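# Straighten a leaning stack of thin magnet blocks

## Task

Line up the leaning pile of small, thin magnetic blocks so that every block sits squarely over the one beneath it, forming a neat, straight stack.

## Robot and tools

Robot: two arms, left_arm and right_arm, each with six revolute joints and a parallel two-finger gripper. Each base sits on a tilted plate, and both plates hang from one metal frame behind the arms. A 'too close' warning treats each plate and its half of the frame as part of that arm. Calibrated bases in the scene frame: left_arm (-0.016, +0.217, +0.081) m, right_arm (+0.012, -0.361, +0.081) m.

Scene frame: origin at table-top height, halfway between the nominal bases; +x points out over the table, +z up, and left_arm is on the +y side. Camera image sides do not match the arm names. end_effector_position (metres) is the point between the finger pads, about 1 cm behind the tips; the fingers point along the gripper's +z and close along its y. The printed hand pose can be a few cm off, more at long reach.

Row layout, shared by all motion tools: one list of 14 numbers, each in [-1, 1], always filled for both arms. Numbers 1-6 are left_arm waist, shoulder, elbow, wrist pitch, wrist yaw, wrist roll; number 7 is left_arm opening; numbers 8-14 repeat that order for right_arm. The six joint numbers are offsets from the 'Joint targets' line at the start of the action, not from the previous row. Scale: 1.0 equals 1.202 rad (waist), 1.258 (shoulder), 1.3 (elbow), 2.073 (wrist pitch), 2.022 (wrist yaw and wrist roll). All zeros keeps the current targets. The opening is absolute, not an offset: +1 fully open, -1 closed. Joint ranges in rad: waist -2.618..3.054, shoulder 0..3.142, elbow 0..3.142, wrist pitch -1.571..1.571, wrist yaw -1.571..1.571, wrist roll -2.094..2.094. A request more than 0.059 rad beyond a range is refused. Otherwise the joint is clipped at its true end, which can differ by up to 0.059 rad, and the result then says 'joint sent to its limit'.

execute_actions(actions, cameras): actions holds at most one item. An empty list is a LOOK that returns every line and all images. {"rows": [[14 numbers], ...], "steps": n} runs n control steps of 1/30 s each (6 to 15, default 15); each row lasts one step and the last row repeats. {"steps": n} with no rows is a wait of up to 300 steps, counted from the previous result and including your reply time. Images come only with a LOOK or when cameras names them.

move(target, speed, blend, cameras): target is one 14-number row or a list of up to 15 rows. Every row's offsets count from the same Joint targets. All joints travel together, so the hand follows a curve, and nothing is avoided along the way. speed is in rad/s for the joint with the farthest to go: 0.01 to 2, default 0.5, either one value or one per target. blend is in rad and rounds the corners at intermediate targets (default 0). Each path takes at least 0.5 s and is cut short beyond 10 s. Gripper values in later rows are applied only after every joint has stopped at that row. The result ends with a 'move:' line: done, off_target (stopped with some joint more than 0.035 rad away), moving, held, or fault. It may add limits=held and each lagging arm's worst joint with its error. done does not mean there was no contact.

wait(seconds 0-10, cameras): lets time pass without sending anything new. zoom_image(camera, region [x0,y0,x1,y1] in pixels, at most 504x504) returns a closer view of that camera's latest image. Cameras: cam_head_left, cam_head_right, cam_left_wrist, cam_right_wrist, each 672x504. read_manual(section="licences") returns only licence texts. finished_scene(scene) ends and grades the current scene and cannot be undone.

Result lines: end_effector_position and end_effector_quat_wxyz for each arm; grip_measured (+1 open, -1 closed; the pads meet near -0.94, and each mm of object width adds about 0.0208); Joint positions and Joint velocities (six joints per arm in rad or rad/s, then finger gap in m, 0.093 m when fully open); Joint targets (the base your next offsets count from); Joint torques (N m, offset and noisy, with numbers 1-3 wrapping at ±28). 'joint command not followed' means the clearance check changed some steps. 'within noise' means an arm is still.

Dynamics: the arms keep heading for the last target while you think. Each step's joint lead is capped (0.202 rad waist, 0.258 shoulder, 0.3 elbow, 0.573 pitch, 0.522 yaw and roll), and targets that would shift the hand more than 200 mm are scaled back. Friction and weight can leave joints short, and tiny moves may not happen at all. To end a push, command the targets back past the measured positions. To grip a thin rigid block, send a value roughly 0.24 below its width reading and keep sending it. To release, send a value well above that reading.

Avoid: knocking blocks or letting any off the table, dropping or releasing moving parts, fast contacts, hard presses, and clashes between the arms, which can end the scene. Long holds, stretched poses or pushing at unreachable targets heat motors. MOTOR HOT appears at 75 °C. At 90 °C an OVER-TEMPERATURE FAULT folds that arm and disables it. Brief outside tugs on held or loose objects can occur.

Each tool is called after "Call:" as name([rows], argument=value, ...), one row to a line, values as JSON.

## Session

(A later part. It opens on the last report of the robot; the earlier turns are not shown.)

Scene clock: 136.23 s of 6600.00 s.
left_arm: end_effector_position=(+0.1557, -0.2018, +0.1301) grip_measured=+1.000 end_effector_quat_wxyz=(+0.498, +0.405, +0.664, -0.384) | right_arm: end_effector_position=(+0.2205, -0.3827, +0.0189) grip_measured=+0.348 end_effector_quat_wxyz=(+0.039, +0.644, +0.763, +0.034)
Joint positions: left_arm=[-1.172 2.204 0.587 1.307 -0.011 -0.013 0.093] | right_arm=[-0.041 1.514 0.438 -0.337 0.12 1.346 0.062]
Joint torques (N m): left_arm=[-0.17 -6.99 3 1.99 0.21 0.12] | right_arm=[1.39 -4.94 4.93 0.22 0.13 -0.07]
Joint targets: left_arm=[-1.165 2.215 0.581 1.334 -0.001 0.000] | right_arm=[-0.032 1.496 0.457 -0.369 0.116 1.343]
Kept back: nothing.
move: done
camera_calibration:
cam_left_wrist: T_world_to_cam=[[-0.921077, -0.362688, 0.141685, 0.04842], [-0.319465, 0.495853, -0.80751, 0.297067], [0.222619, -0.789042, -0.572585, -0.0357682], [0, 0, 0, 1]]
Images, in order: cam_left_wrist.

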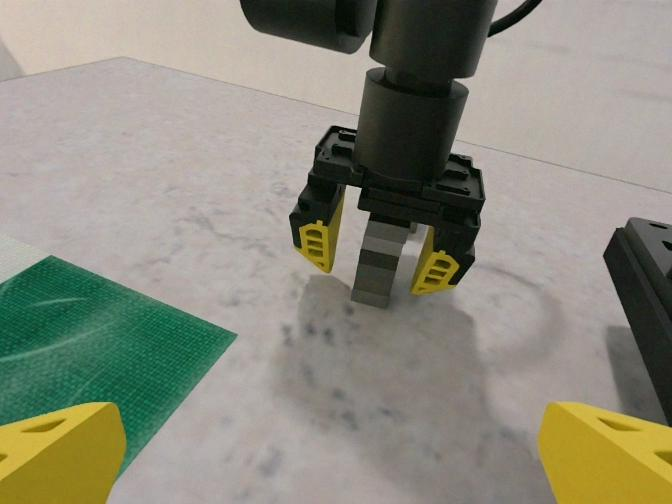

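Call:
move(target=[0,0,0,0,0,0,1,0,-0.0056,-0.0277,0,0,0,0.25], speed=0.1, cameras=["cam_left_wrist"])

Scene clock: 137.27 s of 6600.00 s.
left_arm: end_effector_position=(+0.1557, -0.2018, +0.1301) grip_measured=+1.000 end_effector_quat_wxyz=(+0.498, +0.405, +0.664, -0.384) | right_arm: end_effector_position=(+0.2180, -0.3826, +0.0187) grip_measured=+0.252 end_effector_quat_wxyz=(+0.038, +0.644, +0.764, +0.033)
Joint positions: left_arm=[-1.172 2.204 0.587 1.307 -0.011 -0.013 0.093] | right_arm=[-0.041 1.507 0.431 -0.339 0.12 1.346 0.057]
Joint torques (N m): left_arm=[-0.27 -7.05 2.99 2 0.21 0.14] | right_arm=[1.47 -4.92 2.67 0.27 0.14 -0.07]
Joint targets: left_arm=[-1.165 2.215 0.581 1.334 -0.001 0.000] | right_arm=[-0.032 1.489 0.420 -0.369 0.116 1.343]
Kept back: nothing.
move: done
camera_calibration:
cam_left_wrist: T_world_to_cam=[[-0.921077, -0.362688, 0.141685, 0.04842], [-0.319465, 0.495853, -0.80751, 0.297067], [0.222619, -0.789042, -0.572585, -0.0357682], [0, 0, 0, 1]]
Images, in order: cam_left_wrist.

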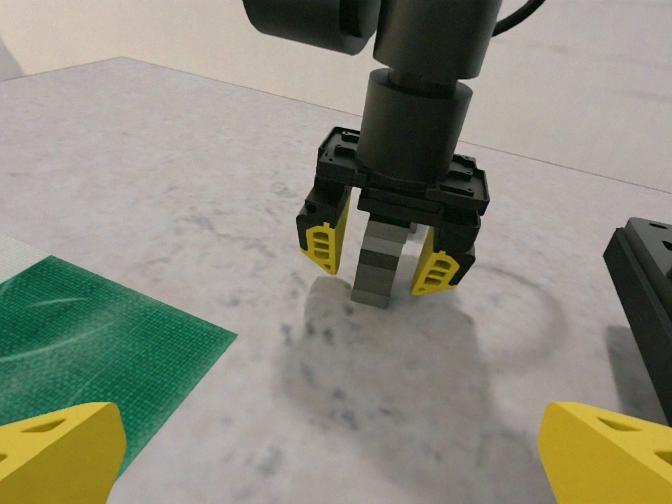

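Good. Close for the mid-height squeeze.

Call:
execute_actions([
  {"rows":[[0,0,0,0,0,0,1,0,0,0,0,0,0,0.21],[0,0,0,0,0,0,1,0,0,0,0,0,0,0.16],[0,0,0,0,0,0,1,0,0,0,0,0,0,0.11],[0,0,0,0,0,0,1,0,0,0,0,0,0,0.06],[0,0,0,0,0,0,1,0,0,0,0,0,0,0.01],[0,0,0,0,0,0,1,0,0,0,0,0,0,-0.04],[0,0,0,0,0,0,1,0,0,0,0,0,0,-0.09],[0,0,0,0,0,0,1,0,0,0,0,0,0,-0.13],[0,0,0,0,0,0,1,0,0,0,0,0,0,-0.17],[0,0,0,0,0,0,1,0,0,0,0,0,0,-0.20],[0,0,0,0,0,0,1,0,0,0,0,0,0,-0.23],[0,0,0,0,0,0,1,0,0,0,0,0,0,-0.26],[0,0,0,0,0,0,1,0,0,0,0,0,0,-0.28],[0,0,0,0,0,0,1,0,0,0,0,0,0,-0.30],[0,0,0,0,0,0,1,0,0,0,0,0,0,-0.32]],"steps":15},
])

Call:
execute_actions([
  {"rows":[[0,0,0,0,0,0,1,0,0,0,0,0,0,-0.33],[0,0,0,0,0,0,1,0,0,0,0,0,0,-0.34],[0,0,0,0,0,0,1,0,0,0,0,0,0,-0.35],[0,0,0,0,0,0,1,0,0,0,0,0,0,-0.36],[0,0,0,0,0,0,1,0,0,0,0,0,0,-0.37],[0,0,0,0,0,0,1,0,0,0,0,0,0,-0.38],[0,0,0,0,0,0,1,0,0,0,0,0,0,-0.39],[0,0,0,0,0,0,1,0,0,0,0,0,0,-0.40],[0,0,0,0,0,0,1,0,0,0,0,0,0,-0.41],[0,0,0,0,0,0,1,0,0,0,0,0,0,-0.42],[0,0,0,0,0,0,1,0,0,0,0,0,0,-0.43],[0,0,0,0,0,0,1,0,0,0,0,0,0,-0.44],[0,0,0,0,0,0,1,0,0,0,0,0,0,-0.45],[0,0,0,0,0,0,1,0,0,0,0,0,0,-0.46],[0,0,0,0,0,0,1,0,0,0,0,0,0,-0.47]],"steps":15},
])

Call:
execute_actions([
  {"rows":[[0,0,0,0,0,0,1,0,0,0,0,0,0,-0.48],[0,0,0,0,0,0,1,0,0,0,0,0,0,-0.49],[0,0,0,0,0,0,1,0,0,0,0,0,0,-0.50],[0,0,0,0,0,0,1,0,0,0,0,0,0,-0.51],[0,0,0,0,0,0,1,0,0,0,0,0,0,-0.52],[0,0,0,0,0,0,1,0,0,0,0,0,0,-0.53],[0,0,0,0,0,0,1,0,0,0,0,0,0,-0.54],[0,0,0,0,0,0,1,0,0,0,0,0,0,-0.55],[0,0,0,0,0,0,1,0,0,0,0,0,0,-0.56],[0,0,0,0,0,0,1,0,0,0,0,0,0,-0.57],[0,0,0,0,0,0,1,0,0,0,0,0,0,-0.58],[0,0,0,0,0,0,1,0,0,0,0,0,0,-0.59],[0,0,0,0,0,0,1,0,0,0,0,0,0,-0.60],[0,0,0,0,0,0,1,0,0,0,0,0,0,-0.61],[0,0,0,0,0,0,1,0,0,0,0,0,0,-0.62]],"steps":15},
])

Call:
execute_actions([
  {"steps":15},
], cameras=["cam_left_wrist","cam_right_wrist"])

Call:
zoom_image(camera="cam_left_wrist", region=[310, 170, 450, 320])

Scene clock: 138.57 s of 6600.00 s.
Steps of this call (1-30: nothing new was sent; 31-39: this action's first 9). Readings (joint positions of left_arm | right_arm):
31: [-1.172 2.204 0.587 1.307 -0.011 -0.013] | [-0.041 1.507 0.431 -0.339 0.120 1.346]
32: [-1.172 2.204 0.587 1.307 -0.011 -0.013] | [-0.041 1.507 0.431 -0.339 0.120 1.346]
34: [-1.172 2.204 0.587 1.307 -0.011 -0.013] | [-0.041 1.507 0.431 -0.339 0.120 1.346]
38: [-1.172 2.204 0.587 1.307 -0.011 -0.013] | [-0.041 1.507 0.431 -0.339 0.120 1.346]
39: the state above

Scene clock: 139.07 s of 6600.00 s.
Steps of this call (1-6: your previous action's last 6; 7-15: this action's first 9). Readings (joint positions of left_arm | right_arm):
7: [-1.172 2.204 0.587 1.307 -0.011 -0.013] | [-0.041 1.507 0.431 -0.339 0.120 1.346]
8: [-1.172 2.204 0.587 1.307 -0.011 -0.013] | [-0.041 1.507 0.431 -0.339 0.120 1.346]
10: [-1.172 2.204 0.587 1.307 -0.011 -0.013] | [-0.041 1.507 0.431 -0.339 0.120 1.346]
14: [-1.172 2.204 0.587 1.307 -0.011 -0.013] | [-0.041 1.507 0.431 -0.340 0.120 1.346]
15: the state above

Scene clock: 139.57 s of 6600.00 s.
Steps of this call (1-6: your previous action's last 6; 7-15: this action's first 9). Readings (joint positions of left_arm | right_arm):
7: [-1.172 2.204 0.587 1.307 -0.011 -0.013] | [-0.041 1.507 0.431 -0.340 0.120 1.346]
8: [-1.172 2.204 0.587 1.307 -0.011 -0.013] | [-0.041 1.507 0.431 -0.340 0.120 1.346]
10: [-1.172 2.204 0.587 1.307 -0.011 -0.013] | [-0.041 1.507 0.431 -0.340 0.120 1.346]
14: [-1.172 2.204 0.587 1.307 -0.011 -0.013] | [-0.041 1.507 0.431 -0.340 0.120 1.346]
15: the state above

Scene clock: 140.07 s of 6600.00 s.
left_arm: end_effector_position=(+0.1557, -0.2018, +0.1301) grip_measured=+1.000 end_effector_quat_wxyz=(+0.498, +0.405, +0.664, -0.384) | right_arm: end_effector_position=(+0.2177, -0.3826, +0.0187) grip_measured=-0.511 end_effector_quat_wxyz=(+0.037, +0.644, +0.764, +0.032)
Joint positions: left_arm=[-1.172 2.204 0.587 1.307 -0.011 -0.013 0.093] | right_arm=[-0.041 1.507 0.431 -0.34 0.12 1.346 0.021]
Joint torques (N m): left_arm=[-0.29 -7.08 3.06 2.01 0.22 0.1] | right_arm=[1.58 -4.89 2.66 0.33 0.15 -0.07]
Joint targets: left_arm=[-1.165 2.215 0.581 1.334 -0.001 0.000] | right_arm=[-0.032 1.489 0.420 -0.369 0.116 1.343]
Steps of this call (1-6: your previous action's last 6; 7-15: toward your last target). Readings (joint positions of left_arm | right_arm):
1: [-1.172 2.204 0.587 1.307 -0.011 -0.013] | [-0.041 1.507 0.431 -0.340 0.120 1.346]
2: [-1.172 2.204 0.587 1.307 -0.011 -0.013] | [-0.041 1.507 0.431 -0.340 0.120 1.346]
4: [-1.172 2.204 0.587 1.307 -0.011 -0.013] | [-0.041 1.507 0.431 -0.340 0.120 1.346]
8: [-1.172 2.204 0.587 1.307 -0.011 -0.013] | [-0.041 1.507 0.431 -0.340 0.120 1.346]
15: the state above
All arms were judged still, so your last target was given up. Each gripper or tool keeps its last command.
camera_calibration:
cam_left_wrist: T_world_to_cam=[[-0.921077, -0.362688, 0.141685, 0.04842], [-0.319465, 0.495853, -0.80751, 0.297067], [0.222619, -0.789042, -0.572585, -0.0357682], [0, 0, 0, 1]]
cam_right_wrist: T_world_to_cam=[[-0.982752, -0.158241, -0.0956942, 0.154242], [-0.183727, 0.894311, 0.407985, 0.413555], [0.0210205, 0.41853, -0.90796, 0.251613], [0, 0, 0, 1]]
Images, in order: cam_left_wrist, cam_right_wrist.

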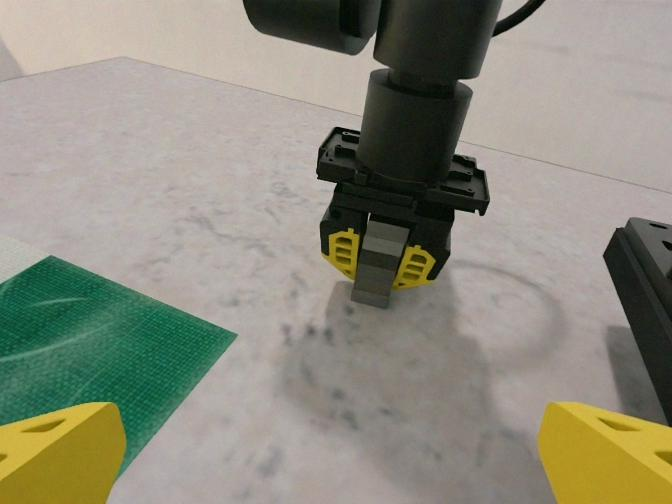

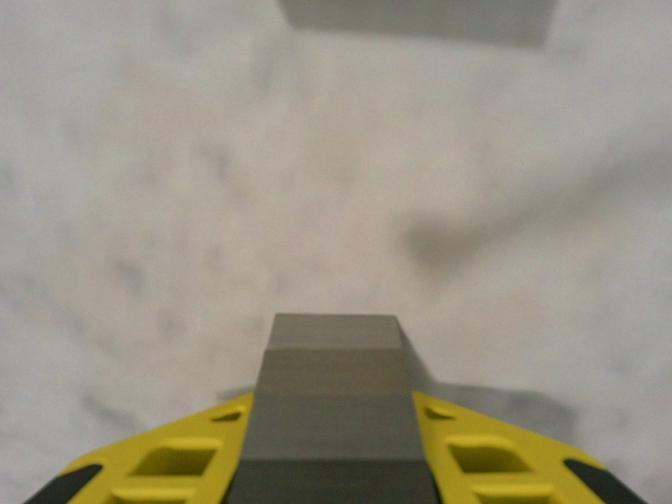

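Scaled by 3.360 from the camera's 672x504 image, which has a finer 960x720 frame.

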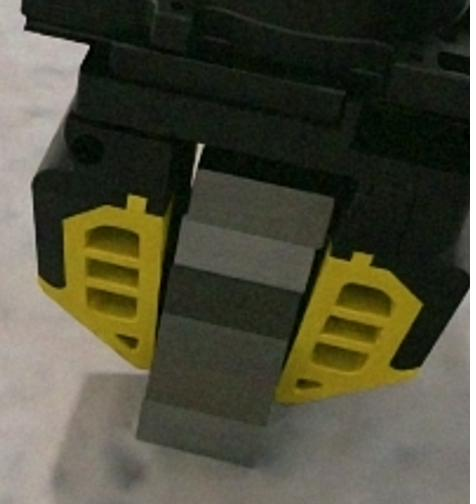

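Call:
execute_actions([
  {"rows":[[0,0,0,0,0,0,1,0,0,0,0,0,0,-0.57],[0,0,0,0,0,0,1,0,0,0,0,0,0,-0.53],[0,0,0,0,0,0,1,0,0,0,0,0,0,-0.50],[0,0,0,0,0,0,1,0,0,0,0,0,0,-0.48],[0,0,0,0,0,0,1,0,0,0,0,0,0,-0.465],[0,0,0,0,0,0,1,0,0,0,0,0,0,-0.45],[0,0,0,0,0,0,1,0,0,0,0,0,0,-0.44],[0,0,0,0,0,0,1,0,0,0,0,0,0,-0.43],[0,0,0,0,0,0,1,0,0,0,0,0,0,-0.42],[0,0,0,0,0,0,1,0,0,0,0,0,0,-0.41],[0,0,0,0,0,0,1,0,0,0,0,0,0,-0.40],[0,0,0,0,0,0,1,0,0,0,0,0,0,-0.39],[0,0,0,0,0,0,1,0,0,0,0,0,0,-0.38],[0,0,0,0,0,0,1,0,0,0,0,0,0,-0.37],[0,0,0,0,0,0,1,0,0,0,0,0,0,-0.36]],"steps":15},
])

Call:
execute_actions([
  {"rows":[[0,0,0,0,0,0,1,0,0,0,0,0,0,-0.35],[0,0,0,0,0,0,1,0,0,0,0,0,0,-0.34],[0,0,0,0,0,0,1,0,0,0,0,0,0,-0.32],[0,0,0,0,0,0,1,0,0,0,0,0,0,-0.30],[0,0,0,0,0,0,1,0,0,0,0,0,0,-0.27],[0,0,0,0,0,0,1,0,0,0,0,0,0,-0.23],[0,0,0,0,0,0,1,0,0,0,0,0,0,-0.18],[0,0,0,0,0,0,1,0,0,0,0,0,0,-0.12],[0,0,0,0,0,0,1,0,0,0,0,0,0,-0.05],[0,0,0,0,0,0,1,0,0,0,0,0,0,0.03],[0,0,0,0,0,0,1,0,0,0,0,0,0,0.10],[0,0,0,0,0,0,1,0,0,0,0,0,0,0.17],[0,0,0,0,0,0,1,0,0,0,0,0,0,0.22],[0,0,0,0,0,0,1,0,0,0,0,0,0,0.25]],"steps":15},
])

Call:
move(target=[0,0,0,0,0,0,1,0.0042,-0.0294,0.0354,-0.0246,0,0.006,0.25], speed=0.1, cameras=["cam_left_wrist"])

Call:
zoom_image(camera="cam_left_wrist", region=[320, 200, 430, 320])

Scene clock: 141.27 s of 6600.00 s.
Steps of this call (1-27: nothing new was sent; 28-36: this action's first 9). Readings (joint positions of left_arm | right_arm):
28: [-1.172 2.204 0.587 1.307 -0.011 -0.013] | [-0.041 1.507 0.431 -0.340 0.120 1.346]
29: [-1.172 2.204 0.587 1.307 -0.011 -0.013] | [-0.041 1.507 0.431 -0.340 0.120 1.346]
31: [-1.172 2.204 0.587 1.307 -0.011 -0.013] | [-0.041 1.507 0.431 -0.340 0.120 1.346]
35: [-1.172 2.204 0.587 1.307 -0.011 -0.013] | [-0.041 1.507 0.431 -0.340 0.120 1.346]
36: the state above

Scene clock: 141.77 s of 6600.00 s.
Steps of this call (1-6: your previous action's last 6; 7-15: this action's first 9). Readings (joint positions of left_arm | right_arm):
7: [-1.172 2.204 0.587 1.307 -0.011 -0.013] | [-0.041 1.507 0.431 -0.340 0.120 1.346]
8: [-1.172 2.204 0.587 1.307 -0.011 -0.013] | [-0.041 1.507 0.431 -0.340 0.120 1.346]
10: [-1.172 2.204 0.587 1.307 -0.011 -0.013] | [-0.041 1.507 0.431 -0.340 0.120 1.346]
14: [-1.172 2.204 0.587 1.307 -0.011 -0.013] | [-0.041 1.507 0.431 -0.340 0.120 1.346]
15: the state above

Scene clock: 143.23 s of 6600.00 s.
left_arm: end_effector_position=(+0.1557, -0.2018, +0.1301) grip_measured=+1.000 end_effector_quat_wxyz=(+0.498, +0.405, +0.664, -0.384) | right_arm: end_effector_position=(+0.2199, -0.3827, +0.0276) grip_measured=+0.248 end_effector_quat_wxyz=(+0.040, +0.643, +0.764, +0.035)
Joint positions: left_arm=[-1.172 2.204 0.587 1.307 -0.011 -0.013 0.093] | right_arm=[-0.036 1.469 0.448 -0.388 0.12 1.348 0.057]
Joint torques (N m): left_arm=[-0.21 -7.15 3.04 1.99 0.21 0.11] | right_arm=[1.51 -4.71 5.19 0.27 0.14 0.04]
Joint targets: left_arm=[-1.165 2.215 0.581 1.334 -0.001 0.000] | right_arm=[-0.027 1.452 0.466 -0.420 0.116 1.355]
Kept back: nothing.
move: done
camera_calibration:
cam_left_wrist: T_world_to_cam=[[-0.921077, -0.362688, 0.141685, 0.04842], [-0.319465, 0.495853, -0.80751, 0.297067], [0.222619, -0.789042, -0.572585, -0.0357682], [0, 0, 0, 1]]
Images, in order: cam_left_wrist.

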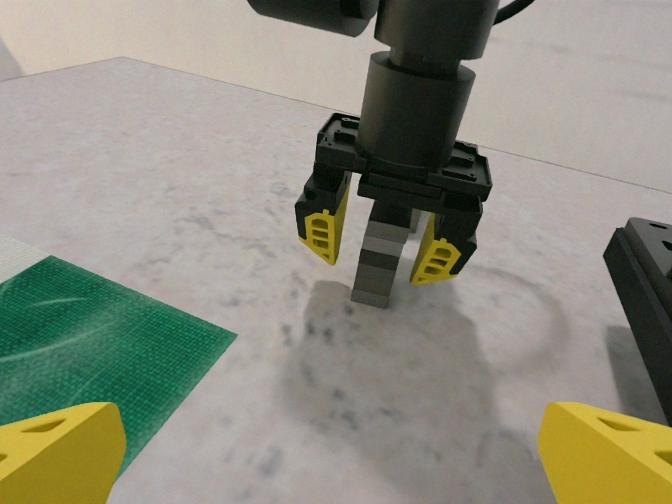

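Scaled by 4.200 from the camera's 672x504 image, which has a finer 960x720 frame.

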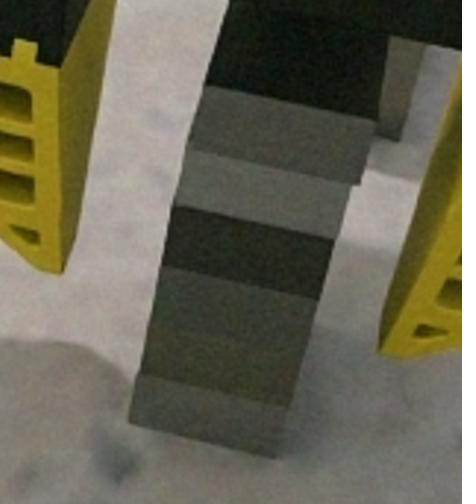

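Call:
move(target=[0,0,0,0,0,0,1,0,-0.0056,-0.0277,0,0,0,0.2], speed=0.1, cameras=[])

Call:
execute_actions([
  {"rows":[[0,0,0,0,0,0,1,0,0,0,0,0,0,0.16],[0,0,0,0,0,0,1,0,0,0,0,0,0,0.11],[0,0,0,0,0,0,1,0,0,0,0,0,0,0.06],[0,0,0,0,0,0,1,0,0,0,0,0,0,0.01],[0,0,0,0,0,0,1,0,0,0,0,0,0,-0.04],[0,0,0,0,0,0,1,0,0,0,0,0,0,-0.09],[0,0,0,0,0,0,1,0,0,0,0,0,0,-0.13],[0,0,0,0,0,0,1,0,0,0,0,0,0,-0.17],[0,0,0,0,0,0,1,0,0,0,0,0,0,-0.20],[0,0,0,0,0,0,1,0,0,0,0,0,0,-0.23],[0,0,0,0,0,0,1,0,0,0,0,0,0,-0.26],[0,0,0,0,0,0,1,0,0,0,0,0,0,-0.28],[0,0,0,0,0,0,1,0,0,0,0,0,0,-0.30],[0,0,0,0,0,0,1,0,0,0,0,0,0,-0.32],[0,0,0,0,0,0,1,0,0,0,0,0,0,-0.33]],"steps":15},
])

Call:
execute_actions([
  {"rows":[[0,0,0,0,0,0,1,0,0,0,0,0,0,-0.34],[0,0,0,0,0,0,1,0,0,0,0,0,0,-0.35],[0,0,0,0,0,0,1,0,0,0,0,0,0,-0.36],[0,0,0,0,0,0,1,0,0,0,0,0,0,-0.365],[0,0,0,0,0,0,1,0,0,0,0,0,0,-0.37],[0,0,0,0,0,0,1,0,0,0,0,0,0,-0.375],[0,0,0,0,0,0,1,0,0,0,0,0,0,-0.38],[0,0,0,0,0,0,1,0,0,0,0,0,0,-0.385],[0,0,0,0,0,0,1,0,0,0,0,0,0,-0.39],[0,0,0,0,0,0,1,0,0,0,0,0,0,-0.395],[0,0,0,0,0,0,1,0,0,0,0,0,0,-0.40],[0,0,0,0,0,0,1,0,0,0,0,0,0,-0.405],[0,0,0,0,0,0,1,0,0,0,0,0,0,-0.41],[0,0,0,0,0,0,1,0,0,0,0,0,0,-0.42],[0,0,0,0,0,0,1,0,0,0,0,0,0,-0.43]],"steps":15},
])

Call:
execute_actions([
  {"rows":[[0,0,0,0,0,0,1,0,0,0,0,0,0,-0.44],[0,0,0,0,0,0,1,0,0,0,0,0,0,-0.45],[0,0,0,0,0,0,1,0,0,0,0,0,0,-0.46],[0,0,0,0,0,0,1,0,0,0,0,0,0,-0.47],[0,0,0,0,0,0,1,0,0,0,0,0,0,-0.48],[0,0,0,0,0,0,1,0,0,0,0,0,0,-0.49],[0,0,0,0,0,0,1,0,0,0,0,0,0,-0.50],[0,0,0,0,0,0,1,0,0,0,0,0,0,-0.51],[0,0,0,0,0,0,1,0,0,0,0,0,0,-0.52],[0,0,0,0,0,0,1,0,0,0,0,0,0,-0.53],[0,0,0,0,0,0,1,0,0,0,0,0,0,-0.54],[0,0,0,0,0,0,1,0,0,0,0,0,0,-0.55]],"steps":15},
])

Call:
execute_actions([
  {"steps":12},
], cameras=["cam_left_wrist","cam_right_wrist"])

Call:
zoom_image(camera="cam_left_wrist", region=[310, 170, 450, 320])

Scene clock: 147.20 s of 6600.00 s.
Kept back: nothing.
move: done

Scene clock: 147.50 s of 6600.00 s.
Steps of this call (1-9: this action's first 9). Readings (joint positions of left_arm | right_arm):
1: [-1.172 2.204 0.587 1.307 -0.011 -0.013] | [-0.036 1.462 0.441 -0.390 0.120 1.348]
2: [-1.172 2.204 0.587 1.307 -0.011 -0.013] | [-0.036 1.462 0.441 -0.390 0.120 1.348]
4: [-1.172 2.204 0.587 1.307 -0.011 -0.013] | [-0.036 1.462 0.441 -0.390 0.120 1.348]
8: [-1.172 2.204 0.587 1.307 -0.011 -0.013] | [-0.036 1.462 0.441 -0.390 0.120 1.348]
9: the state above

Scene clock: 148.00 s of 6600.00 s.
Steps of this call (1-6: your previous action's last 6; 7-15: this action's first 9). Readings (joint positions of left_arm | right_arm):
7: [-1.172 2.204 0.587 1.307 -0.011 -0.013] | [-0.036 1.462 0.441 -0.390 0.120 1.348]
8: [-1.172 2.204 0.587 1.307 -0.011 -0.013] | [-0.036 1.462 0.441 -0.390 0.120 1.348]
10: [-1.172 2.204 0.587 1.307 -0.011 -0.013] | [-0.036 1.462 0.441 -0.390 0.120 1.348]
14: [-1.172 2.204 0.587 1.307 -0.011 -0.013] | [-0.036 1.462 0.441 -0.390 0.120 1.348]
15: the state above

Scene clock: 148.50 s of 6600.00 s.
Steps of this call (1-6: your previous action's last 6; 7-15: this action's first 9). Readings (joint positions of left_arm | right_arm):
7: [-1.172 2.204 0.587 1.307 -0.011 -0.013] | [-0.036 1.462 0.441 -0.390 0.120 1.348]
8: [-1.172 2.204 0.587 1.307 -0.011 -0.013] | [-0.036 1.462 0.441 -0.390 0.120 1.348]
10: [-1.172 2.204 0.587 1.307 -0.011 -0.013] | [-0.036 1.462 0.441 -0.390 0.120 1.348]
14: [-1.172 2.204 0.587 1.307 -0.011 -0.013] | [-0.036 1.462 0.441 -0.390 0.120 1.348]
15: the state above

Scene clock: 148.90 s of 6600.00 s.
left_arm: end_effector_position=(+0.1557, -0.2018, +0.1301) grip_measured=+1.000 end_effector_quat_wxyz=(+0.498, +0.405, +0.664, -0.384) | right_arm: end_effector_position=(+0.2176, -0.3826, +0.0275) grip_measured=-0.503 end_effector_quat_wxyz=(+0.039, +0.643, +0.764, +0.034)
Joint positions: left_arm=[-1.172 2.204 0.587 1.307 -0.011 -0.013 0.093] | right_arm=[-0.036 1.462 0.441 -0.39 0.12 1.348 0.021]
Joint torques (N m): left_arm=[-0.2 -6.91 3.06 2.01 0.22 0.11] | right_arm=[1.37 -4.63 2.91 0.29 0.13 0.03]
Joint targets: left_arm=[-1.165 2.215 0.581 1.334 -0.001 0.000] | right_arm=[-0.027 1.445 0.430 -0.420 0.116 1.355]
Steps of this call (1-6: your previous action's last 6; 7-12: toward your last target). Readings (joint positions of left_arm | right_arm):
1: [-1.172 2.204 0.587 1.307 -0.011 -0.013] | [-0.036 1.462 0.441 -0.390 0.120 1.348]
2: [-1.172 2.204 0.587 1.307 -0.011 -0.013] | [-0.036 1.462 0.441 -0.390 0.120 1.348]
4: [-1.172 2.204 0.587 1.307 -0.011 -0.013] | [-0.036 1.462 0.441 -0.390 0.120 1.348]
8: [-1.172 2.204 0.587 1.307 -0.011 -0.013] | [-0.036 1.462 0.441 -0.390 0.120 1.348]
12: the state above
camera_calibration:
cam_left_wrist: T_world_to_cam=[[-0.921077, -0.362688, 0.141685, 0.04842], [-0.319465, 0.495853, -0.80751, 0.297067], [0.222619, -0.789042, -0.572585, -0.0357682], [0, 0, 0, 1]]
cam_right_wrist: T_world_to_cam=[[-0.981977, -0.15986, -0.100822, 0.154373], [-0.187336, 0.893864, 0.407324, 0.410645], [0.0250065, 0.41887, -0.907702, 0.258891], [0, 0, 0, 1]]
Images, in order: cam_left_wrist, cam_right_wrist.

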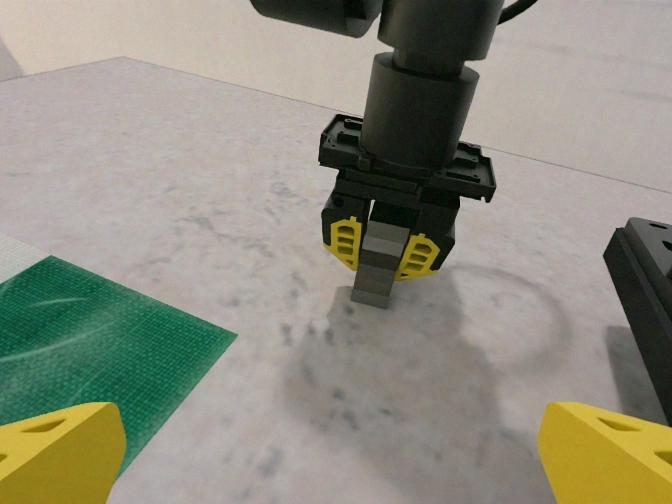

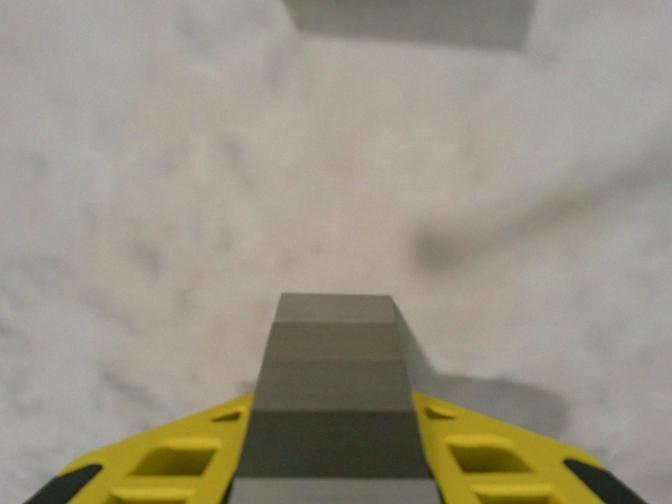

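Scaled by 3.360 from the camera's 672x504 image, which has a finer 960x720 frame.

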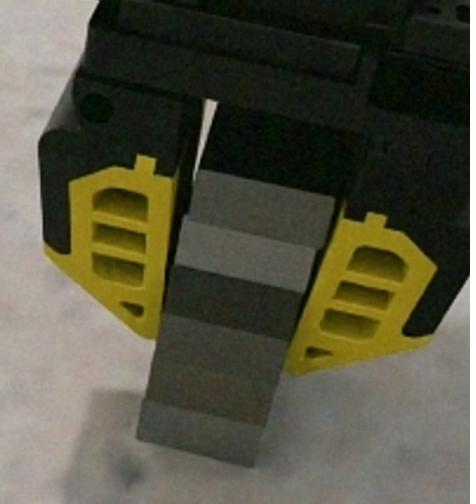

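Call:
execute_actions([
  {"rows":[[0,0,0,0,0,0,1,0,0,0,0,0,0,-0.56],[0,0,0,0,0,0,1,0,0,0,0,0,0,-0.57],[0,0,0,0,0,0,1,0,0,0,0,0,0,-0.58],[0,0,0,0,0,0,1,0,0,0,0,0,0,-0.59],[0,0,0,0,0,0,1,0,0,0,0,0,0,-0.60],[0,0,0,0,0,0,1,0,0,0,0,0,0,-0.61],[0,0,0,0,0,0,1,0,0,0,0,0,0,-0.62],[0,0,0,0,0,0,1,0,0,0,0,0,0,-0.63],[0,0,0,0,0,0,1,0,0,0,0,0,0,-0.64],[0,0,0,0,0,0,1,0,0,0,0,0,0,-0.65],[0,0,0,0,0,0,1,0,0,0,0,0,0,-0.66]],"steps":15},
])

Call:
execute_actions([
  {"steps":12},
], cameras=["cam_left_wrist","cam_right_wrist"])

Call:
zoom_image(camera="cam_left_wrist", region=[340, 190, 430, 280])

Scene clock: 149.83 s of 6600.00 s.
Steps of this call (1-15: toward your last target; 16-19: nothing new was sent; 20-28: this action's first 9). Readings (joint positions of left_arm | right_arm):
20: [-1.172 2.204 0.587 1.307 -0.011 -0.013] | [-0.036 1.462 0.441 -0.390 0.120 1.348]
21: [-1.172 2.204 0.587 1.307 -0.011 -0.013] | [-0.036 1.462 0.441 -0.390 0.120 1.348]
23: [-1.172 2.204 0.587 1.307 -0.011 -0.013] | [-0.036 1.462 0.441 -0.390 0.120 1.348]
27: [-1.172 2.204 0.587 1.307 -0.011 -0.013] | [-0.036 1.462 0.441 -0.390 0.120 1.348]
28: the state above

Scene clock: 150.23 s of 6600.00 s.
left_arm: end_effector_position=(+0.1557, -0.2018, +0.1301) grip_measured=+1.000 end_effector_quat_wxyz=(+0.498, +0.405, +0.664, -0.384) | right_arm: end_effector_position=(+0.2176, -0.3826, +0.0275) grip_measured=-0.519 end_effector_quat_wxyz=(+0.039, +0.643, +0.764, +0.034)
Joint positions: left_arm=[-1.172 2.204 0.587 1.307 -0.011 -0.013 0.093] | right_arm=[-0.036 1.462 0.441 -0.39 0.12 1.348 0.02]
Joint torques (N m): left_arm=[-0.31 -7.06 2.96 2 0.2 0.11] | right_arm=[1.59 -4.66 2.86 0.29 0.14 0.04]
Joint targets: left_arm=[-1.165 2.215 0.581 1.334 -0.001 0.000] | right_arm=[-0.027 1.445 0.430 -0.420 0.116 1.355]
Steps of this call (1-6: your previous action's last 6; 7-12: toward your last target). Readings (joint positions of left_arm | right_arm):
1: [-1.172 2.204 0.587 1.307 -0.011 -0.013] | [-0.036 1.462 0.441 -0.390 0.120 1.348]
2: [-1.172 2.204 0.587 1.307 -0.011 -0.013] | [-0.036 1.462 0.441 -0.390 0.120 1.348]
4: [-1.172 2.204 0.587 1.307 -0.011 -0.013] | [-0.036 1.462 0.441 -0.390 0.120 1.348]
8: [-1.172 2.204 0.587 1.307 -0.011 -0.013] | [-0.036 1.462 0.441 -0.390 0.120 1.348]
12: the state above
camera_calibration:
cam_left_wrist: T_world_to_cam=[[-0.921077, -0.362688, 0.141685, 0.04842], [-0.319465, 0.495853, -0.80751, 0.297067], [0.222619, -0.789042, -0.572585, -0.0357682], [0, 0, 0, 1]]
cam_right_wrist: T_world_to_cam=[[-0.981977, -0.15986, -0.100822, 0.154373], [-0.187336, 0.893864, 0.407324, 0.410645], [0.0250065, 0.41887, -0.907702, 0.258891], [0, 0, 0, 1]]
Images, in order: cam_left_wrist, cam_right_wrist.

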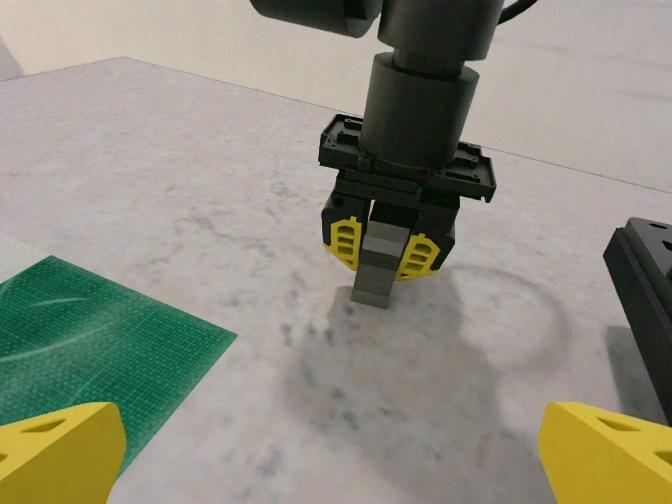

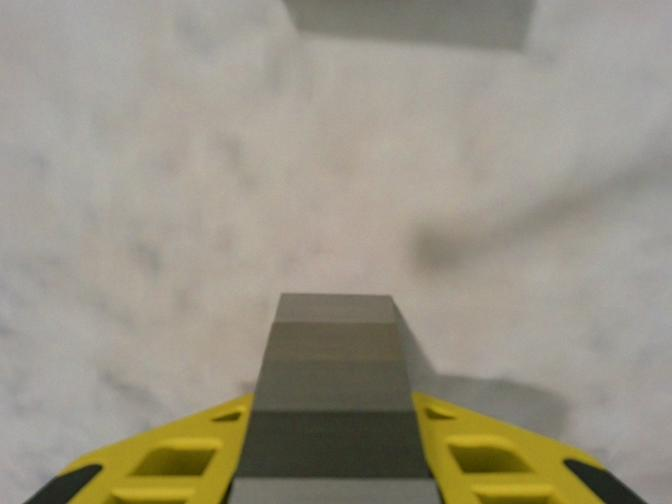

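Scaled by 5.600 from the camera's 672x504 image, which has a finer 960x720 frame.

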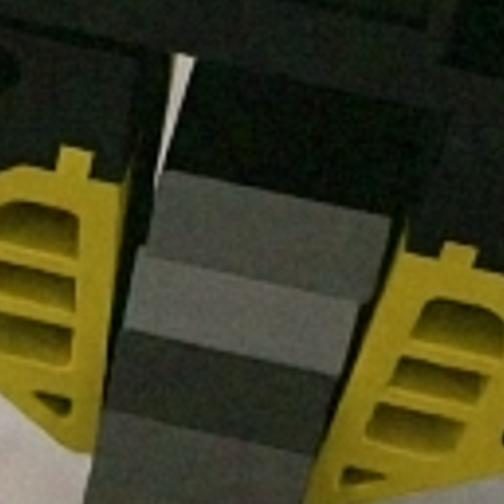

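Call:
execute_actions([
  {"rows":[[0,0,0,0,0,0,1,0,0,0,0,0,0,-0.60],[0,0,0,0,0,0,1,0,0,0,0,0,0,-0.55],[0,0,0,0,0,0,1,0,0,0,0,0,0,-0.52],[0,0,0,0,0,0,1,0,0,0,0,0,0,-0.50],[0,0,0,0,0,0,1,0,0,0,0,0,0,-0.48],[0,0,0,0,0,0,1,0,0,0,0,0,0,-0.465],[0,0,0,0,0,0,1,0,0,0,0,0,0,-0.45],[0,0,0,0,0,0,1,0,0,0,0,0,0,-0.44],[0,0,0,0,0,0,1,0,0,0,0,0,0,-0.43],[0,0,0,0,0,0,1,0,0,0,0,0,0,-0.42],[0,0,0,0,0,0,1,0,0,0,0,0,0,-0.41],[0,0,0,0,0,0,1,0,0,0,0,0,0,-0.40],[0,0,0,0,0,0,1,0,0,0,0,0,0,-0.39],[0,0,0,0,0,0,1,0,0,0,0,0,0,-0.38],[0,0,0,0,0,0,1,0,0,0,0,0,0,-0.37]],"steps":15},
])

Call:
execute_actions([
  {"rows":[[0,0,0,0,0,0,1,0,0,0,0,0,0,-0.36],[0,0,0,0,0,0,1,0,0,0,0,0,0,-0.35],[0,0,0,0,0,0,1,0,0,0,0,0,0,-0.34],[0,0,0,0,0,0,1,0,0,0,0,0,0,-0.32],[0,0,0,0,0,0,1,0,0,0,0,0,0,-0.29],[0,0,0,0,0,0,1,0,0,0,0,0,0,-0.26],[0,0,0,0,0,0,1,0,0,0,0,0,0,-0.22],[0,0,0,0,0,0,1,0,0,0,0,0,0,-0.17],[0,0,0,0,0,0,1,0,0,0,0,0,0,-0.12],[0,0,0,0,0,0,1,0,0,0,0,0,0,-0.07],[0,0,0,0,0,0,1,0,0,0,0,0,0,-0.02],[0,0,0,0,0,0,1,0,0,0,0,0,0,0.03],[0,0,0,0,0,0,1,0,0,0,0,0,0,0.08],[0,0,0,0,0,0,1,0,0,0,0,0,0,0.12]],"steps":15},
])

Call:
move(target=[0,0,0,0,0,0,1,0.0058,-0.0362,0.0446,-0.0396,0,0.006,0.12], speed=0.12, cameras=["cam_left_wrist","cam_right_wrist"])

Call:
zoom_image(camera="cam_left_wrist", region=[320, 190, 430, 310])

Scene clock: 152.70 s of 6600.00 s.
Steps of this call (1-15: toward your last target; 16-65: nothing new was sent; 66-74: this action's first 9). Readings (joint positions of left_arm | right_arm):
66: [-1.172 2.204 0.587 1.307 -0.011 -0.013] | [-0.036 1.462 0.441 -0.390 0.120 1.348]
67: [-1.172 2.204 0.587 1.307 -0.011 -0.013] | [-0.036 1.462 0.441 -0.390 0.120 1.348]
69: [-1.172 2.204 0.587 1.307 -0.011 -0.013] | [-0.036 1.462 0.441 -0.390 0.120 1.348]
73: [-1.172 2.204 0.587 1.307 -0.011 -0.013] | [-0.036 1.462 0.441 -0.390 0.120 1.348]
74: the state above

Scene clock: 153.20 s of 6600.00 s.
Steps of this call (1-6: your previous action's last 6; 7-15: this action's first 9). Readings (joint positions of left_arm | right_arm):
7: [-1.172 2.204 0.587 1.307 -0.011 -0.013] | [-0.036 1.462 0.441 -0.390 0.120 1.348]
8: [-1.172 2.204 0.587 1.307 -0.011 -0.013] | [-0.036 1.462 0.441 -0.390 0.120 1.348]
10: [-1.172 2.204 0.587 1.307 -0.011 -0.013] | [-0.036 1.462 0.441 -0.390 0.120 1.348]
14: [-1.172 2.204 0.587 1.307 -0.011 -0.013] | [-0.036 1.462 0.441 -0.390 0.120 1.348]
15: the state above

Scene clock: 154.87 s of 6600.00 s.
left_arm: end_effector_position=(+0.1557, -0.2018, +0.1301) grip_measured=+1.000 end_effector_quat_wxyz=(+0.498, +0.405, +0.664, -0.384) | right_arm: end_effector_position=(+0.2174, -0.3826, +0.0394) grip_measured=+0.118 end_effector_quat_wxyz=(+0.037, +0.644, +0.763, +0.033)
Joint positions: left_arm=[-1.172 2.204 0.587 1.307 -0.011 -0.013 0.093] | right_arm=[-0.028 1.416 0.468 -0.47 0.12 1.359 0.051]
Joint torques (N m): left_arm=[-0.31 -7.08 2.99 2 0.21 0.11] | right_arm=[1.36 -4.51 5.46 0.24 0.11 0.04]
Joint targets: left_arm=[-1.165 2.215 0.581 1.334 -0.001 0.000] | right_arm=[-0.020 1.400 0.488 -0.502 0.116 1.367]
Kept back: nothing.
move: done
camera_calibration:
cam_left_wrist: T_world_to_cam=[[-0.921077, -0.362688, 0.141685, 0.04842], [-0.319465, 0.495853, -0.80751, 0.297067], [0.222619, -0.789042, -0.572585, -0.0357682], [0, 0, 0, 1]]
cam_right_wrist: T_world_to_cam=[[-0.982909, -0.157067, -0.0960205, 0.156421], [-0.182838, 0.893685, 0.409754, 0.404598], [0.0214534, 0.420307, -0.907128, 0.270976], [0, 0, 0, 1]]
Images, in order: cam_left_wrist, cam_right_wrist.

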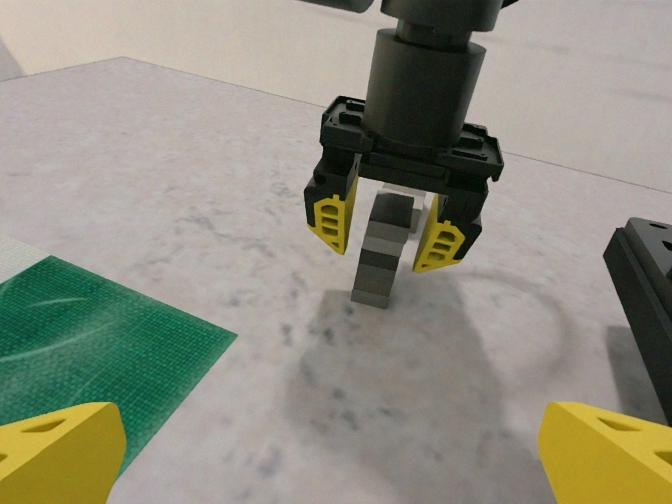

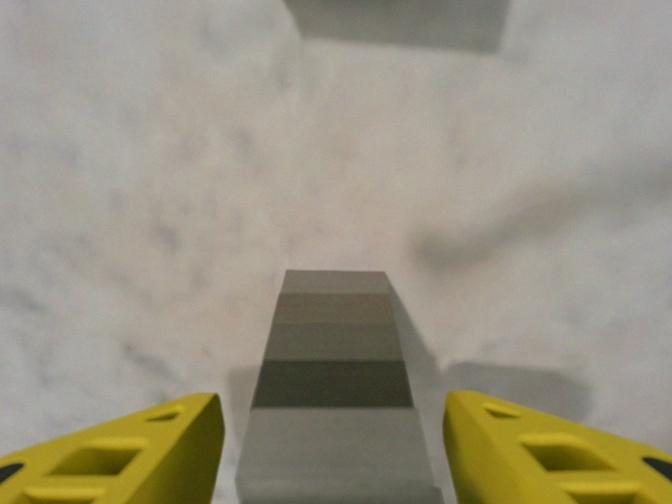

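Scaled by 4.200 from the camera's 672x504 image, which has a finer 960x720 frame.

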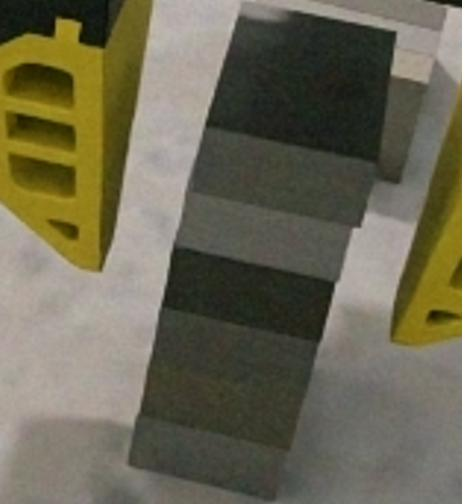

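Call:
execute_actions([
  {"rows":[[0,0,0,0,0,0,1,0,0,0,0,0,0,0.07],[0,0,0,0,0,0,1,0,0,0,0,0,0,0.02],[0,0,0,0,0,0,1,0,0,0,0,0,0,-0.03],[0,0,0,0,0,0,1,0,0,0,0,0,0,-0.08],[0,0,0,0,0,0,1,0,0,0,0,0,0,-0.12],[0,0,0,0,0,0,1,0,0,0,0,0,0,-0.16],[0,0,0,0,0,0,1,0,0,0,0,0,0,-0.19],[0,0,0,0,0,0,1,0,0,0,0,0,0,-0.22],[0,0,0,0,0,0,1,0,0,0,0,0,0,-0.25],[0,0,0,0,0,0,1,0,0,0,0,0,0,-0.27],[0,0,0,0,0,0,1,0,0,0,0,0,0,-0.29],[0,0,0,0,0,0,1,0,0,0,0,0,0,-0.305],[0,0,0,0,0,0,1,0,0,0,0,0,0,-0.32],[0,0,0,0,0,0,1,0,0,0,0,0,0,-0.33],[0,0,0,0,0,0,1,0,0,0,0,0,0,-0.34]],"steps":15},
])

Call:
execute_actions([
  {"rows":[[0,0,0,0,0,0,1,0,0,0,0,0,0,-0.345],[0,0,0,0,0,0,1,0,0,0,0,0,0,-0.35],[0,0,0,0,0,0,1,0,0,0,0,0,0,-0.355],[0,0,0,0,0,0,1,0,0,0,0,0,0,-0.36],[0,0,0,0,0,0,1,0,0,0,0,0,0,-0.365],[0,0,0,0,0,0,1,0,0,0,0,0,0,-0.37],[0,0,0,0,0,0,1,0,0,0,0,0,0,-0.375],[0,0,0,0,0,0,1,0,0,0,0,0,0,-0.38],[0,0,0,0,0,0,1,0,0,0,0,0,0,-0.385],[0,0,0,0,0,0,1,0,0,0,0,0,0,-0.39],[0,0,0,0,0,0,1,0,0,0,0,0,0,-0.395],[0,0,0,0,0,0,1,0,0,0,0,0,0,-0.40],[0,0,0,0,0,0,1,0,0,0,0,0,0,-0.41],[0,0,0,0,0,0,1,0,0,0,0,0,0,-0.42],[0,0,0,0,0,0,1,0,0,0,0,0,0,-0.43]],"steps":15},
])

Call:
execute_actions([
  {"rows":[[0,0,0,0,0,0,1,0,0,0,0,0,0,-0.44],[0,0,0,0,0,0,1,0,0,0,0,0,0,-0.45],[0,0,0,0,0,0,1,0,0,0,0,0,0,-0.46],[0,0,0,0,0,0,1,0,0,0,0,0,0,-0.47],[0,0,0,0,0,0,1,0,0,0,0,0,0,-0.48],[0,0,0,0,0,0,1,0,0,0,0,0,0,-0.49],[0,0,0,0,0,0,1,0,0,0,0,0,0,-0.50],[0,0,0,0,0,0,1,0,0,0,0,0,0,-0.51],[0,0,0,0,0,0,1,0,0,0,0,0,0,-0.52],[0,0,0,0,0,0,1,0,0,0,0,0,0,-0.53],[0,0,0,0,0,0,1,0,0,0,0,0,0,-0.54],[0,0,0,0,0,0,1,0,0,0,0,0,0,-0.55],[0,0,0,0,0,0,1,0,0,0,0,0,0,-0.56],[0,0,0,0,0,0,1,0,0,0,0,0,0,-0.57],[0,0,0,0,0,0,1,0,0,0,0,0,0,-0.58]],"steps":15},
])

Call:
execute_actions([
  {"steps":12},
], cameras=["cam_left_wrist","cam_right_wrist"])

Call:
zoom_image(camera="cam_left_wrist", region=[320, 190, 430, 310])

Scene clock: 156.50 s of 6600.00 s.
Steps of this call (1-40: nothing new was sent; 41-49: this action's first 9). Readings (joint positions of left_arm | right_arm):
41: [-1.172 2.204 0.587 1.307 -0.011 -0.013] | [-0.028 1.416 0.468 -0.471 0.120 1.359]
42: [-1.172 2.204 0.587 1.307 -0.011 -0.013] | [-0.028 1.416 0.468 -0.471 0.120 1.359]
44: [-1.172 2.204 0.587 1.307 -0.011 -0.013] | [-0.028 1.416 0.468 -0.471 0.120 1.359]
48: [-1.172 2.204 0.587 1.307 -0.011 -0.013] | [-0.028 1.416 0.468 -0.471 0.120 1.359]
49: the state above

Scene clock: 157.00 s of 6600.00 s.
Steps of this call (1-6: your previous action's last 6; 7-15: this action's first 9). Readings (joint positions of left_arm | right_arm):
7: [-1.172 2.204 0.587 1.307 -0.011 -0.013] | [-0.028 1.416 0.468 -0.471 0.120 1.359]
8: [-1.172 2.204 0.587 1.307 -0.011 -0.013] | [-0.028 1.416 0.468 -0.471 0.120 1.359]
10: [-1.172 2.204 0.587 1.307 -0.011 -0.013] | [-0.028 1.416 0.468 -0.471 0.120 1.359]
14: [-1.172 2.204 0.587 1.307 -0.011 -0.013] | [-0.028 1.416 0.468 -0.472 0.119 1.359]
15: the state above

Scene clock: 157.50 s of 6600.00 s.
Steps of this call (1-6: your previous action's last 6; 7-15: this action's first 9). Readings (joint positions of left_arm | right_arm):
7: [-1.172 2.204 0.587 1.307 -0.011 -0.013] | [-0.028 1.416 0.468 -0.472 0.119 1.359]
8: [-1.172 2.204 0.587 1.307 -0.011 -0.013] | [-0.028 1.416 0.468 -0.472 0.119 1.359]
10: [-1.172 2.204 0.587 1.307 -0.011 -0.013] | [-0.028 1.416 0.468 -0.472 0.119 1.359]
14: [-1.172 2.204 0.587 1.307 -0.011 -0.013] | [-0.028 1.416 0.468 -0.472 0.119 1.359]
15: the state above

Scene clock: 157.90 s of 6600.00 s.
left_arm: end_effector_position=(+0.1557, -0.2018, +0.1301) grip_measured=+1.000 end_effector_quat_wxyz=(+0.498, +0.405, +0.664, -0.384) | right_arm: end_effector_position=(+0.2169, -0.3825, +0.0393) grip_measured=-0.504 end_effector_quat_wxyz=(+0.036, +0.644, +0.763, +0.033)
Joint positions: left_arm=[-1.172 2.204 0.587 1.307 -0.011 -0.013 0.093] | right_arm=[-0.028 1.416 0.468 -0.472 0.119 1.359 0.021]
Joint torques (N m): left_arm=[-0.32 -7.15 3.06 2 0.21 0.1] | right_arm=[1.52 -4.52 5.5 0.26 0.15 0.05]
Joint targets: left_arm=[-1.165 2.215 0.581 1.334 -0.001 0.000] | right_arm=[-0.020 1.400 0.488 -0.502 0.116 1.367]
Steps of this call (1-6: your previous action's last 6; 7-12: toward your last target). Readings (joint positions of left_arm | right_arm):
1: [-1.172 2.204 0.587 1.307 -0.011 -0.013] | [-0.028 1.416 0.468 -0.472 0.119 1.359]
2: [-1.172 2.204 0.587 1.307 -0.011 -0.013] | [-0.028 1.416 0.468 -0.472 0.119 1.359]
4: [-1.172 2.204 0.587 1.307 -0.011 -0.013] | [-0.028 1.416 0.468 -0.472 0.119 1.359]
8: [-1.172 2.204 0.587 1.307 -0.011 -0.013] | [-0.028 1.416 0.468 -0.472 0.119 1.359]
12: the state above
camera_calibration:
cam_left_wrist: T_world_to_cam=[[-0.921077, -0.362688, 0.141685, 0.04842], [-0.319465, 0.495853, -0.80751, 0.297067], [0.222619, -0.789042, -0.572585, -0.0357682], [0, 0, 0, 1]]
cam_right_wrist: T_world_to_cam=[[-0.983103, -0.156921, -0.0942508, 0.156012], [-0.181977, 0.893508, 0.410521, 0.404174], [0.0197944, 0.420736, -0.906967, 0.271428], [0, 0, 0, 1]]
Images, in order: cam_left_wrist, cam_right_wrist.

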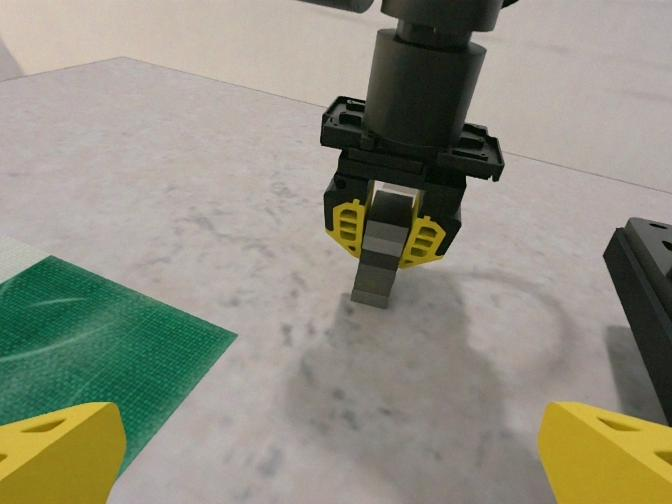

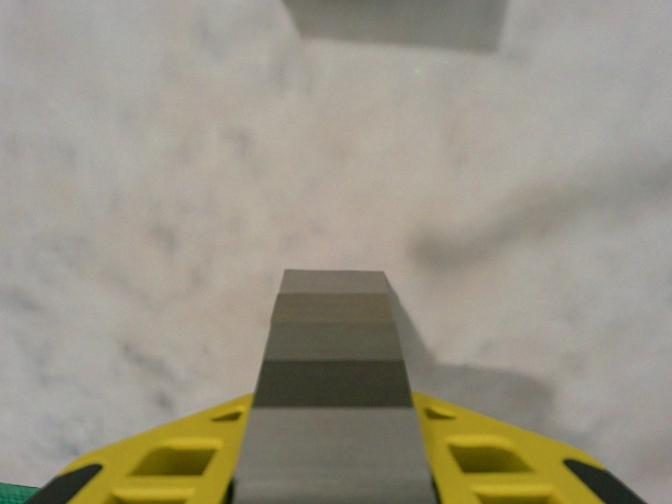

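Scaled by 4.200 from the camera's 672x504 image, which has a finer 960x720 frame.

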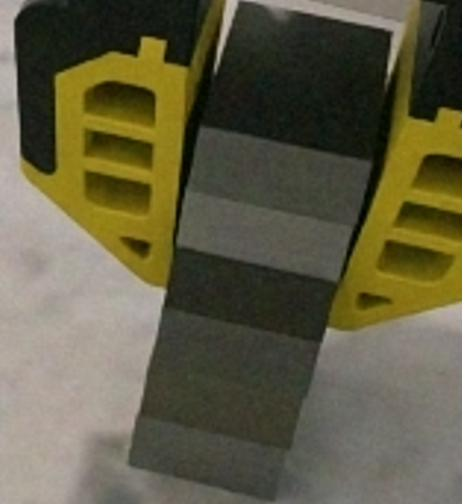

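Call:
execute_actions([
  {"rows":[[0,0,0,0,0,0,1,0,0,0,0,0,0,-0.55],[0,0,0,0,0,0,1,0,0,0,0,0,0,-0.53],[0,0,0,0,0,0,1,0,0,0,0,0,0,-0.51],[0,0,0,0,0,0,1,0,0,0,0,0,0,-0.495],[0,0,0,0,0,0,1,0,0,0,0,0,0,-0.48],[0,0,0,0,0,0,1,0,0,0,0,0,0,-0.465],[0,0,0,0,0,0,1,0,0,0,0,0,0,-0.45],[0,0,0,0,0,0,1,0,0,0,0,0,0,-0.44],[0,0,0,0,0,0,1,0,0,0,0,0,0,-0.43],[0,0,0,0,0,0,1,0,0,0,0,0,0,-0.42],[0,0,0,0,0,0,1,0,0,0,0,0,0,-0.41],[0,0,0,0,0,0,1,0,0,0,0,0,0,-0.40],[0,0,0,0,0,0,1,0,0,0,0,0,0,-0.39],[0,0,0,0,0,0,1,0,0,0,0,0,0,-0.38],[0,0,0,0,0,0,1,0,0,0,0,0,0,-0.37]],"steps":15},
])

Call:
execute_actions([
  {"rows":[[0,0,0,0,0,0,1,0,0,0,0,0,0,-0.36],[0,0,0,0,0,0,1,0,0,0,0,0,0,-0.35],[0,0,0,0,0,0,1,0,0,0,0,0,0,-0.33],[0,0,0,0,0,0,1,0,0,0,0,0,0,-0.30],[0,0,0,0,0,0,1,0,0,0,0,0,0,-0.27],[0,0,0,0,0,0,1,0,0,0,0,0,0,-0.23],[0,0,0,0,0,0,1,0,0,0,0,0,0,-0.18],[0,0,0,0,0,0,1,0,0,0,0,0,0,-0.12],[0,0,0,0,0,0,1,0,0,0,0,0,0,-0.05],[0,0,0,0,0,0,1,0,0,0,0,0,0,0.02],[0,0,0,0,0,0,1,0,0,0,0,0,0,0.09],[0,0,0,0,0,0,1,0,0,0,0,0,0,0.16],[0,0,0,0,0,0,1,0,0,0,0,0,0,0.23],[0,0,0,0,0,0,1,0,0,0,0,0,0,0.30],[0,0,0,0,0,0,1,0,0,0,0,0,0,0.37]],"steps":15},
])

Call:
execute_actions([
  {"steps":15},
], cameras=["cam_left_wrist","cam_right_wrist"])

Call:
zoom_image(camera="cam_left_wrist", region=[320, 190, 430, 310])

Call:
zoom_image(camera="cam_right_wrist", region=[210, 260, 460, 504])

Scene clock: 159.23 s of 6600.00 s.
Steps of this call (1-15: toward your last target; 16-31: nothing new was sent; 32-40: this action's first 9). Readings (joint positions of left_arm | right_arm):
32: [-1.172 2.204 0.587 1.307 -0.011 -0.013] | [-0.028 1.416 0.468 -0.472 0.119 1.359]
33: [-1.172 2.204 0.587 1.307 -0.011 -0.013] | [-0.028 1.416 0.468 -0.472 0.119 1.359]
35: [-1.172 2.204 0.587 1.307 -0.011 -0.013] | [-0.028 1.416 0.468 -0.472 0.119 1.359]
39: [-1.172 2.204 0.587 1.307 -0.011 -0.013] | [-0.028 1.416 0.468 -0.472 0.119 1.360]
40: the state above

Scene clock: 159.73 s of 6600.00 s.
Steps of this call (1-6: your previous action's last 6; 7-15: this action's first 9). Readings (joint positions of left_arm | right_arm):
7: [-1.172 2.204 0.587 1.307 -0.011 -0.013] | [-0.028 1.416 0.468 -0.472 0.119 1.360]
8: [-1.172 2.204 0.587 1.307 -0.011 -0.013] | [-0.028 1.416 0.468 -0.472 0.119 1.360]
10: [-1.172 2.204 0.587 1.307 -0.011 -0.013] | [-0.028 1.416 0.468 -0.472 0.119 1.360]
14: [-1.172 2.204 0.587 1.307 -0.011 -0.013] | [-0.028 1.416 0.468 -0.472 0.119 1.360]
15: the state above

Scene clock: 160.23 s of 6600.00 s.
left_arm: end_effector_position=(+0.1557, -0.2018, +0.1301) grip_measured=+1.000 end_effector_quat_wxyz=(+0.498, +0.405, +0.664, -0.384) | right_arm: end_effector_position=(+0.2168, -0.3825, +0.0393) grip_measured=+0.368 end_effector_quat_wxyz=(+0.036, +0.645, +0.763, +0.033)
Joint positions: left_arm=[-1.172 2.204 0.587 1.307 -0.011 -0.013 0.093] | right_arm=[-0.028 1.416 0.468 -0.472 0.119 1.36 0.063]
Joint torques (N m): left_arm=[-0.25 -7.05 2.96 1.98 0.21 0.11] | right_arm=[1.31 -4.53 5.52 0.22 0.16 0.03]
Joint targets: left_arm=[-1.165 2.215 0.581 1.334 -0.001 0.000] | right_arm=[-0.020 1.400 0.488 -0.503 0.116 1.367]
Steps of this call (1-6: your previous action's last 6; 7-15: toward your last target). Readings (joint positions of left_arm | right_arm):
1: [-1.172 2.204 0.587 1.307 -0.011 -0.013] | [-0.028 1.416 0.468 -0.472 0.119 1.360]
2: [-1.172 2.204 0.587 1.307 -0.011 -0.013] | [-0.028 1.416 0.468 -0.472 0.119 1.360]
4: [-1.172 2.204 0.587 1.307 -0.011 -0.013] | [-0.028 1.416 0.468 -0.472 0.119 1.360]
8: [-1.172 2.204 0.587 1.307 -0.011 -0.013] | [-0.028 1.416 0.468 -0.472 0.119 1.360]
15: the state above
All arms were judged still, so your last target was given up. Each gripper or tool keeps its last command.
camera_calibration:
cam_left_wrist: T_world_to_cam=[[-0.921077, -0.362688, 0.141685, 0.04842], [-0.319465, 0.495853, -0.80751, 0.297067], [0.222619, -0.789042, -0.572585, -0.0357682], [0, 0, 0, 1]]
cam_right_wrist: T_world_to_cam=[[-0.983251, -0.156214, -0.0938896, 0.15621], [-0.181185, 0.893602, 0.410666, 0.404016], [0.0197481, 0.420799, -0.906939, 0.271453], [0, 0, 0, 1]]
Images, in order: cam_left_wrist, cam_right_wrist.

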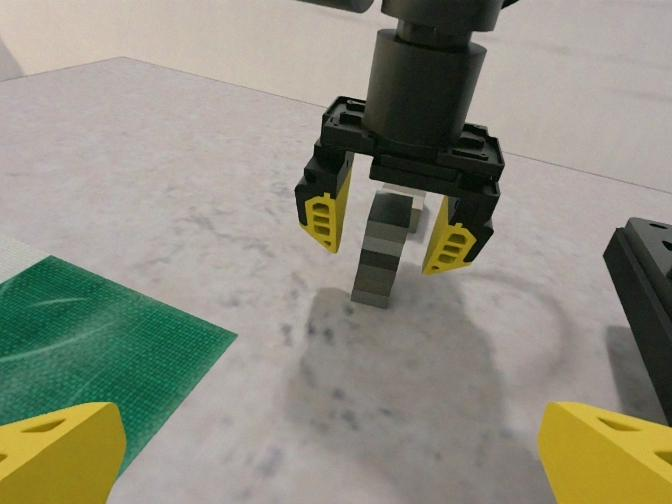

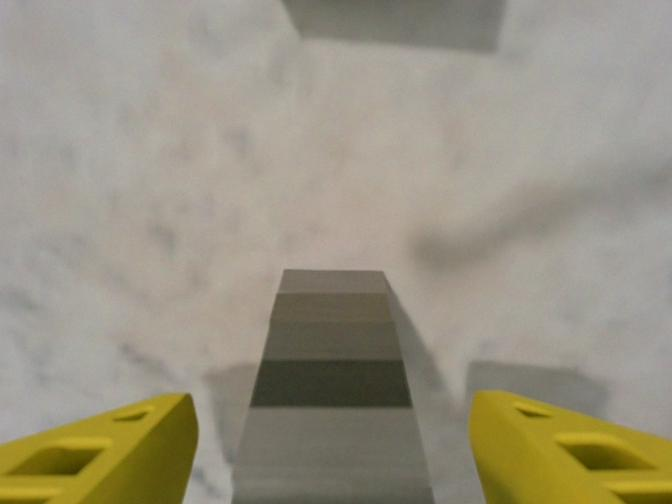

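Scaled by 4.200 from the camera's 672x504 image, which has a finer 960x720 frame.

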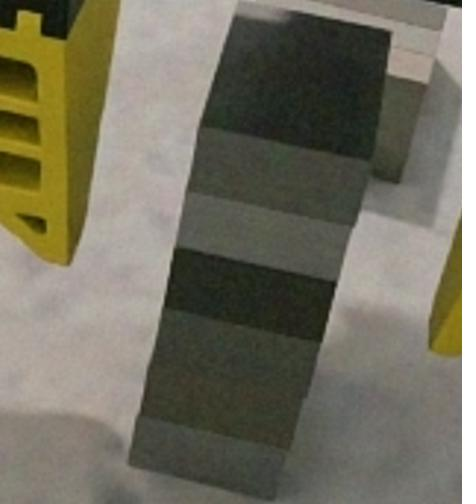

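Scaled by 2.016 from the camera's 672x504 image, which has a finer 960x720 frame.

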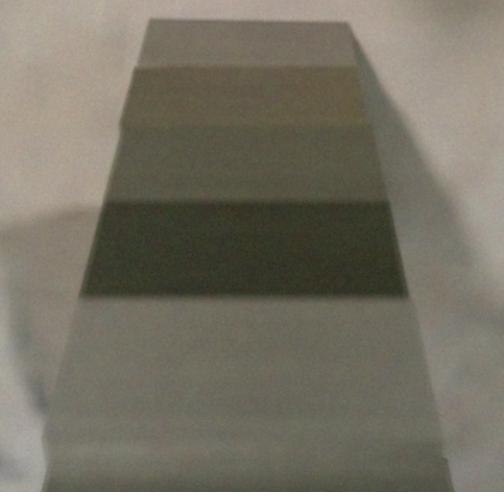

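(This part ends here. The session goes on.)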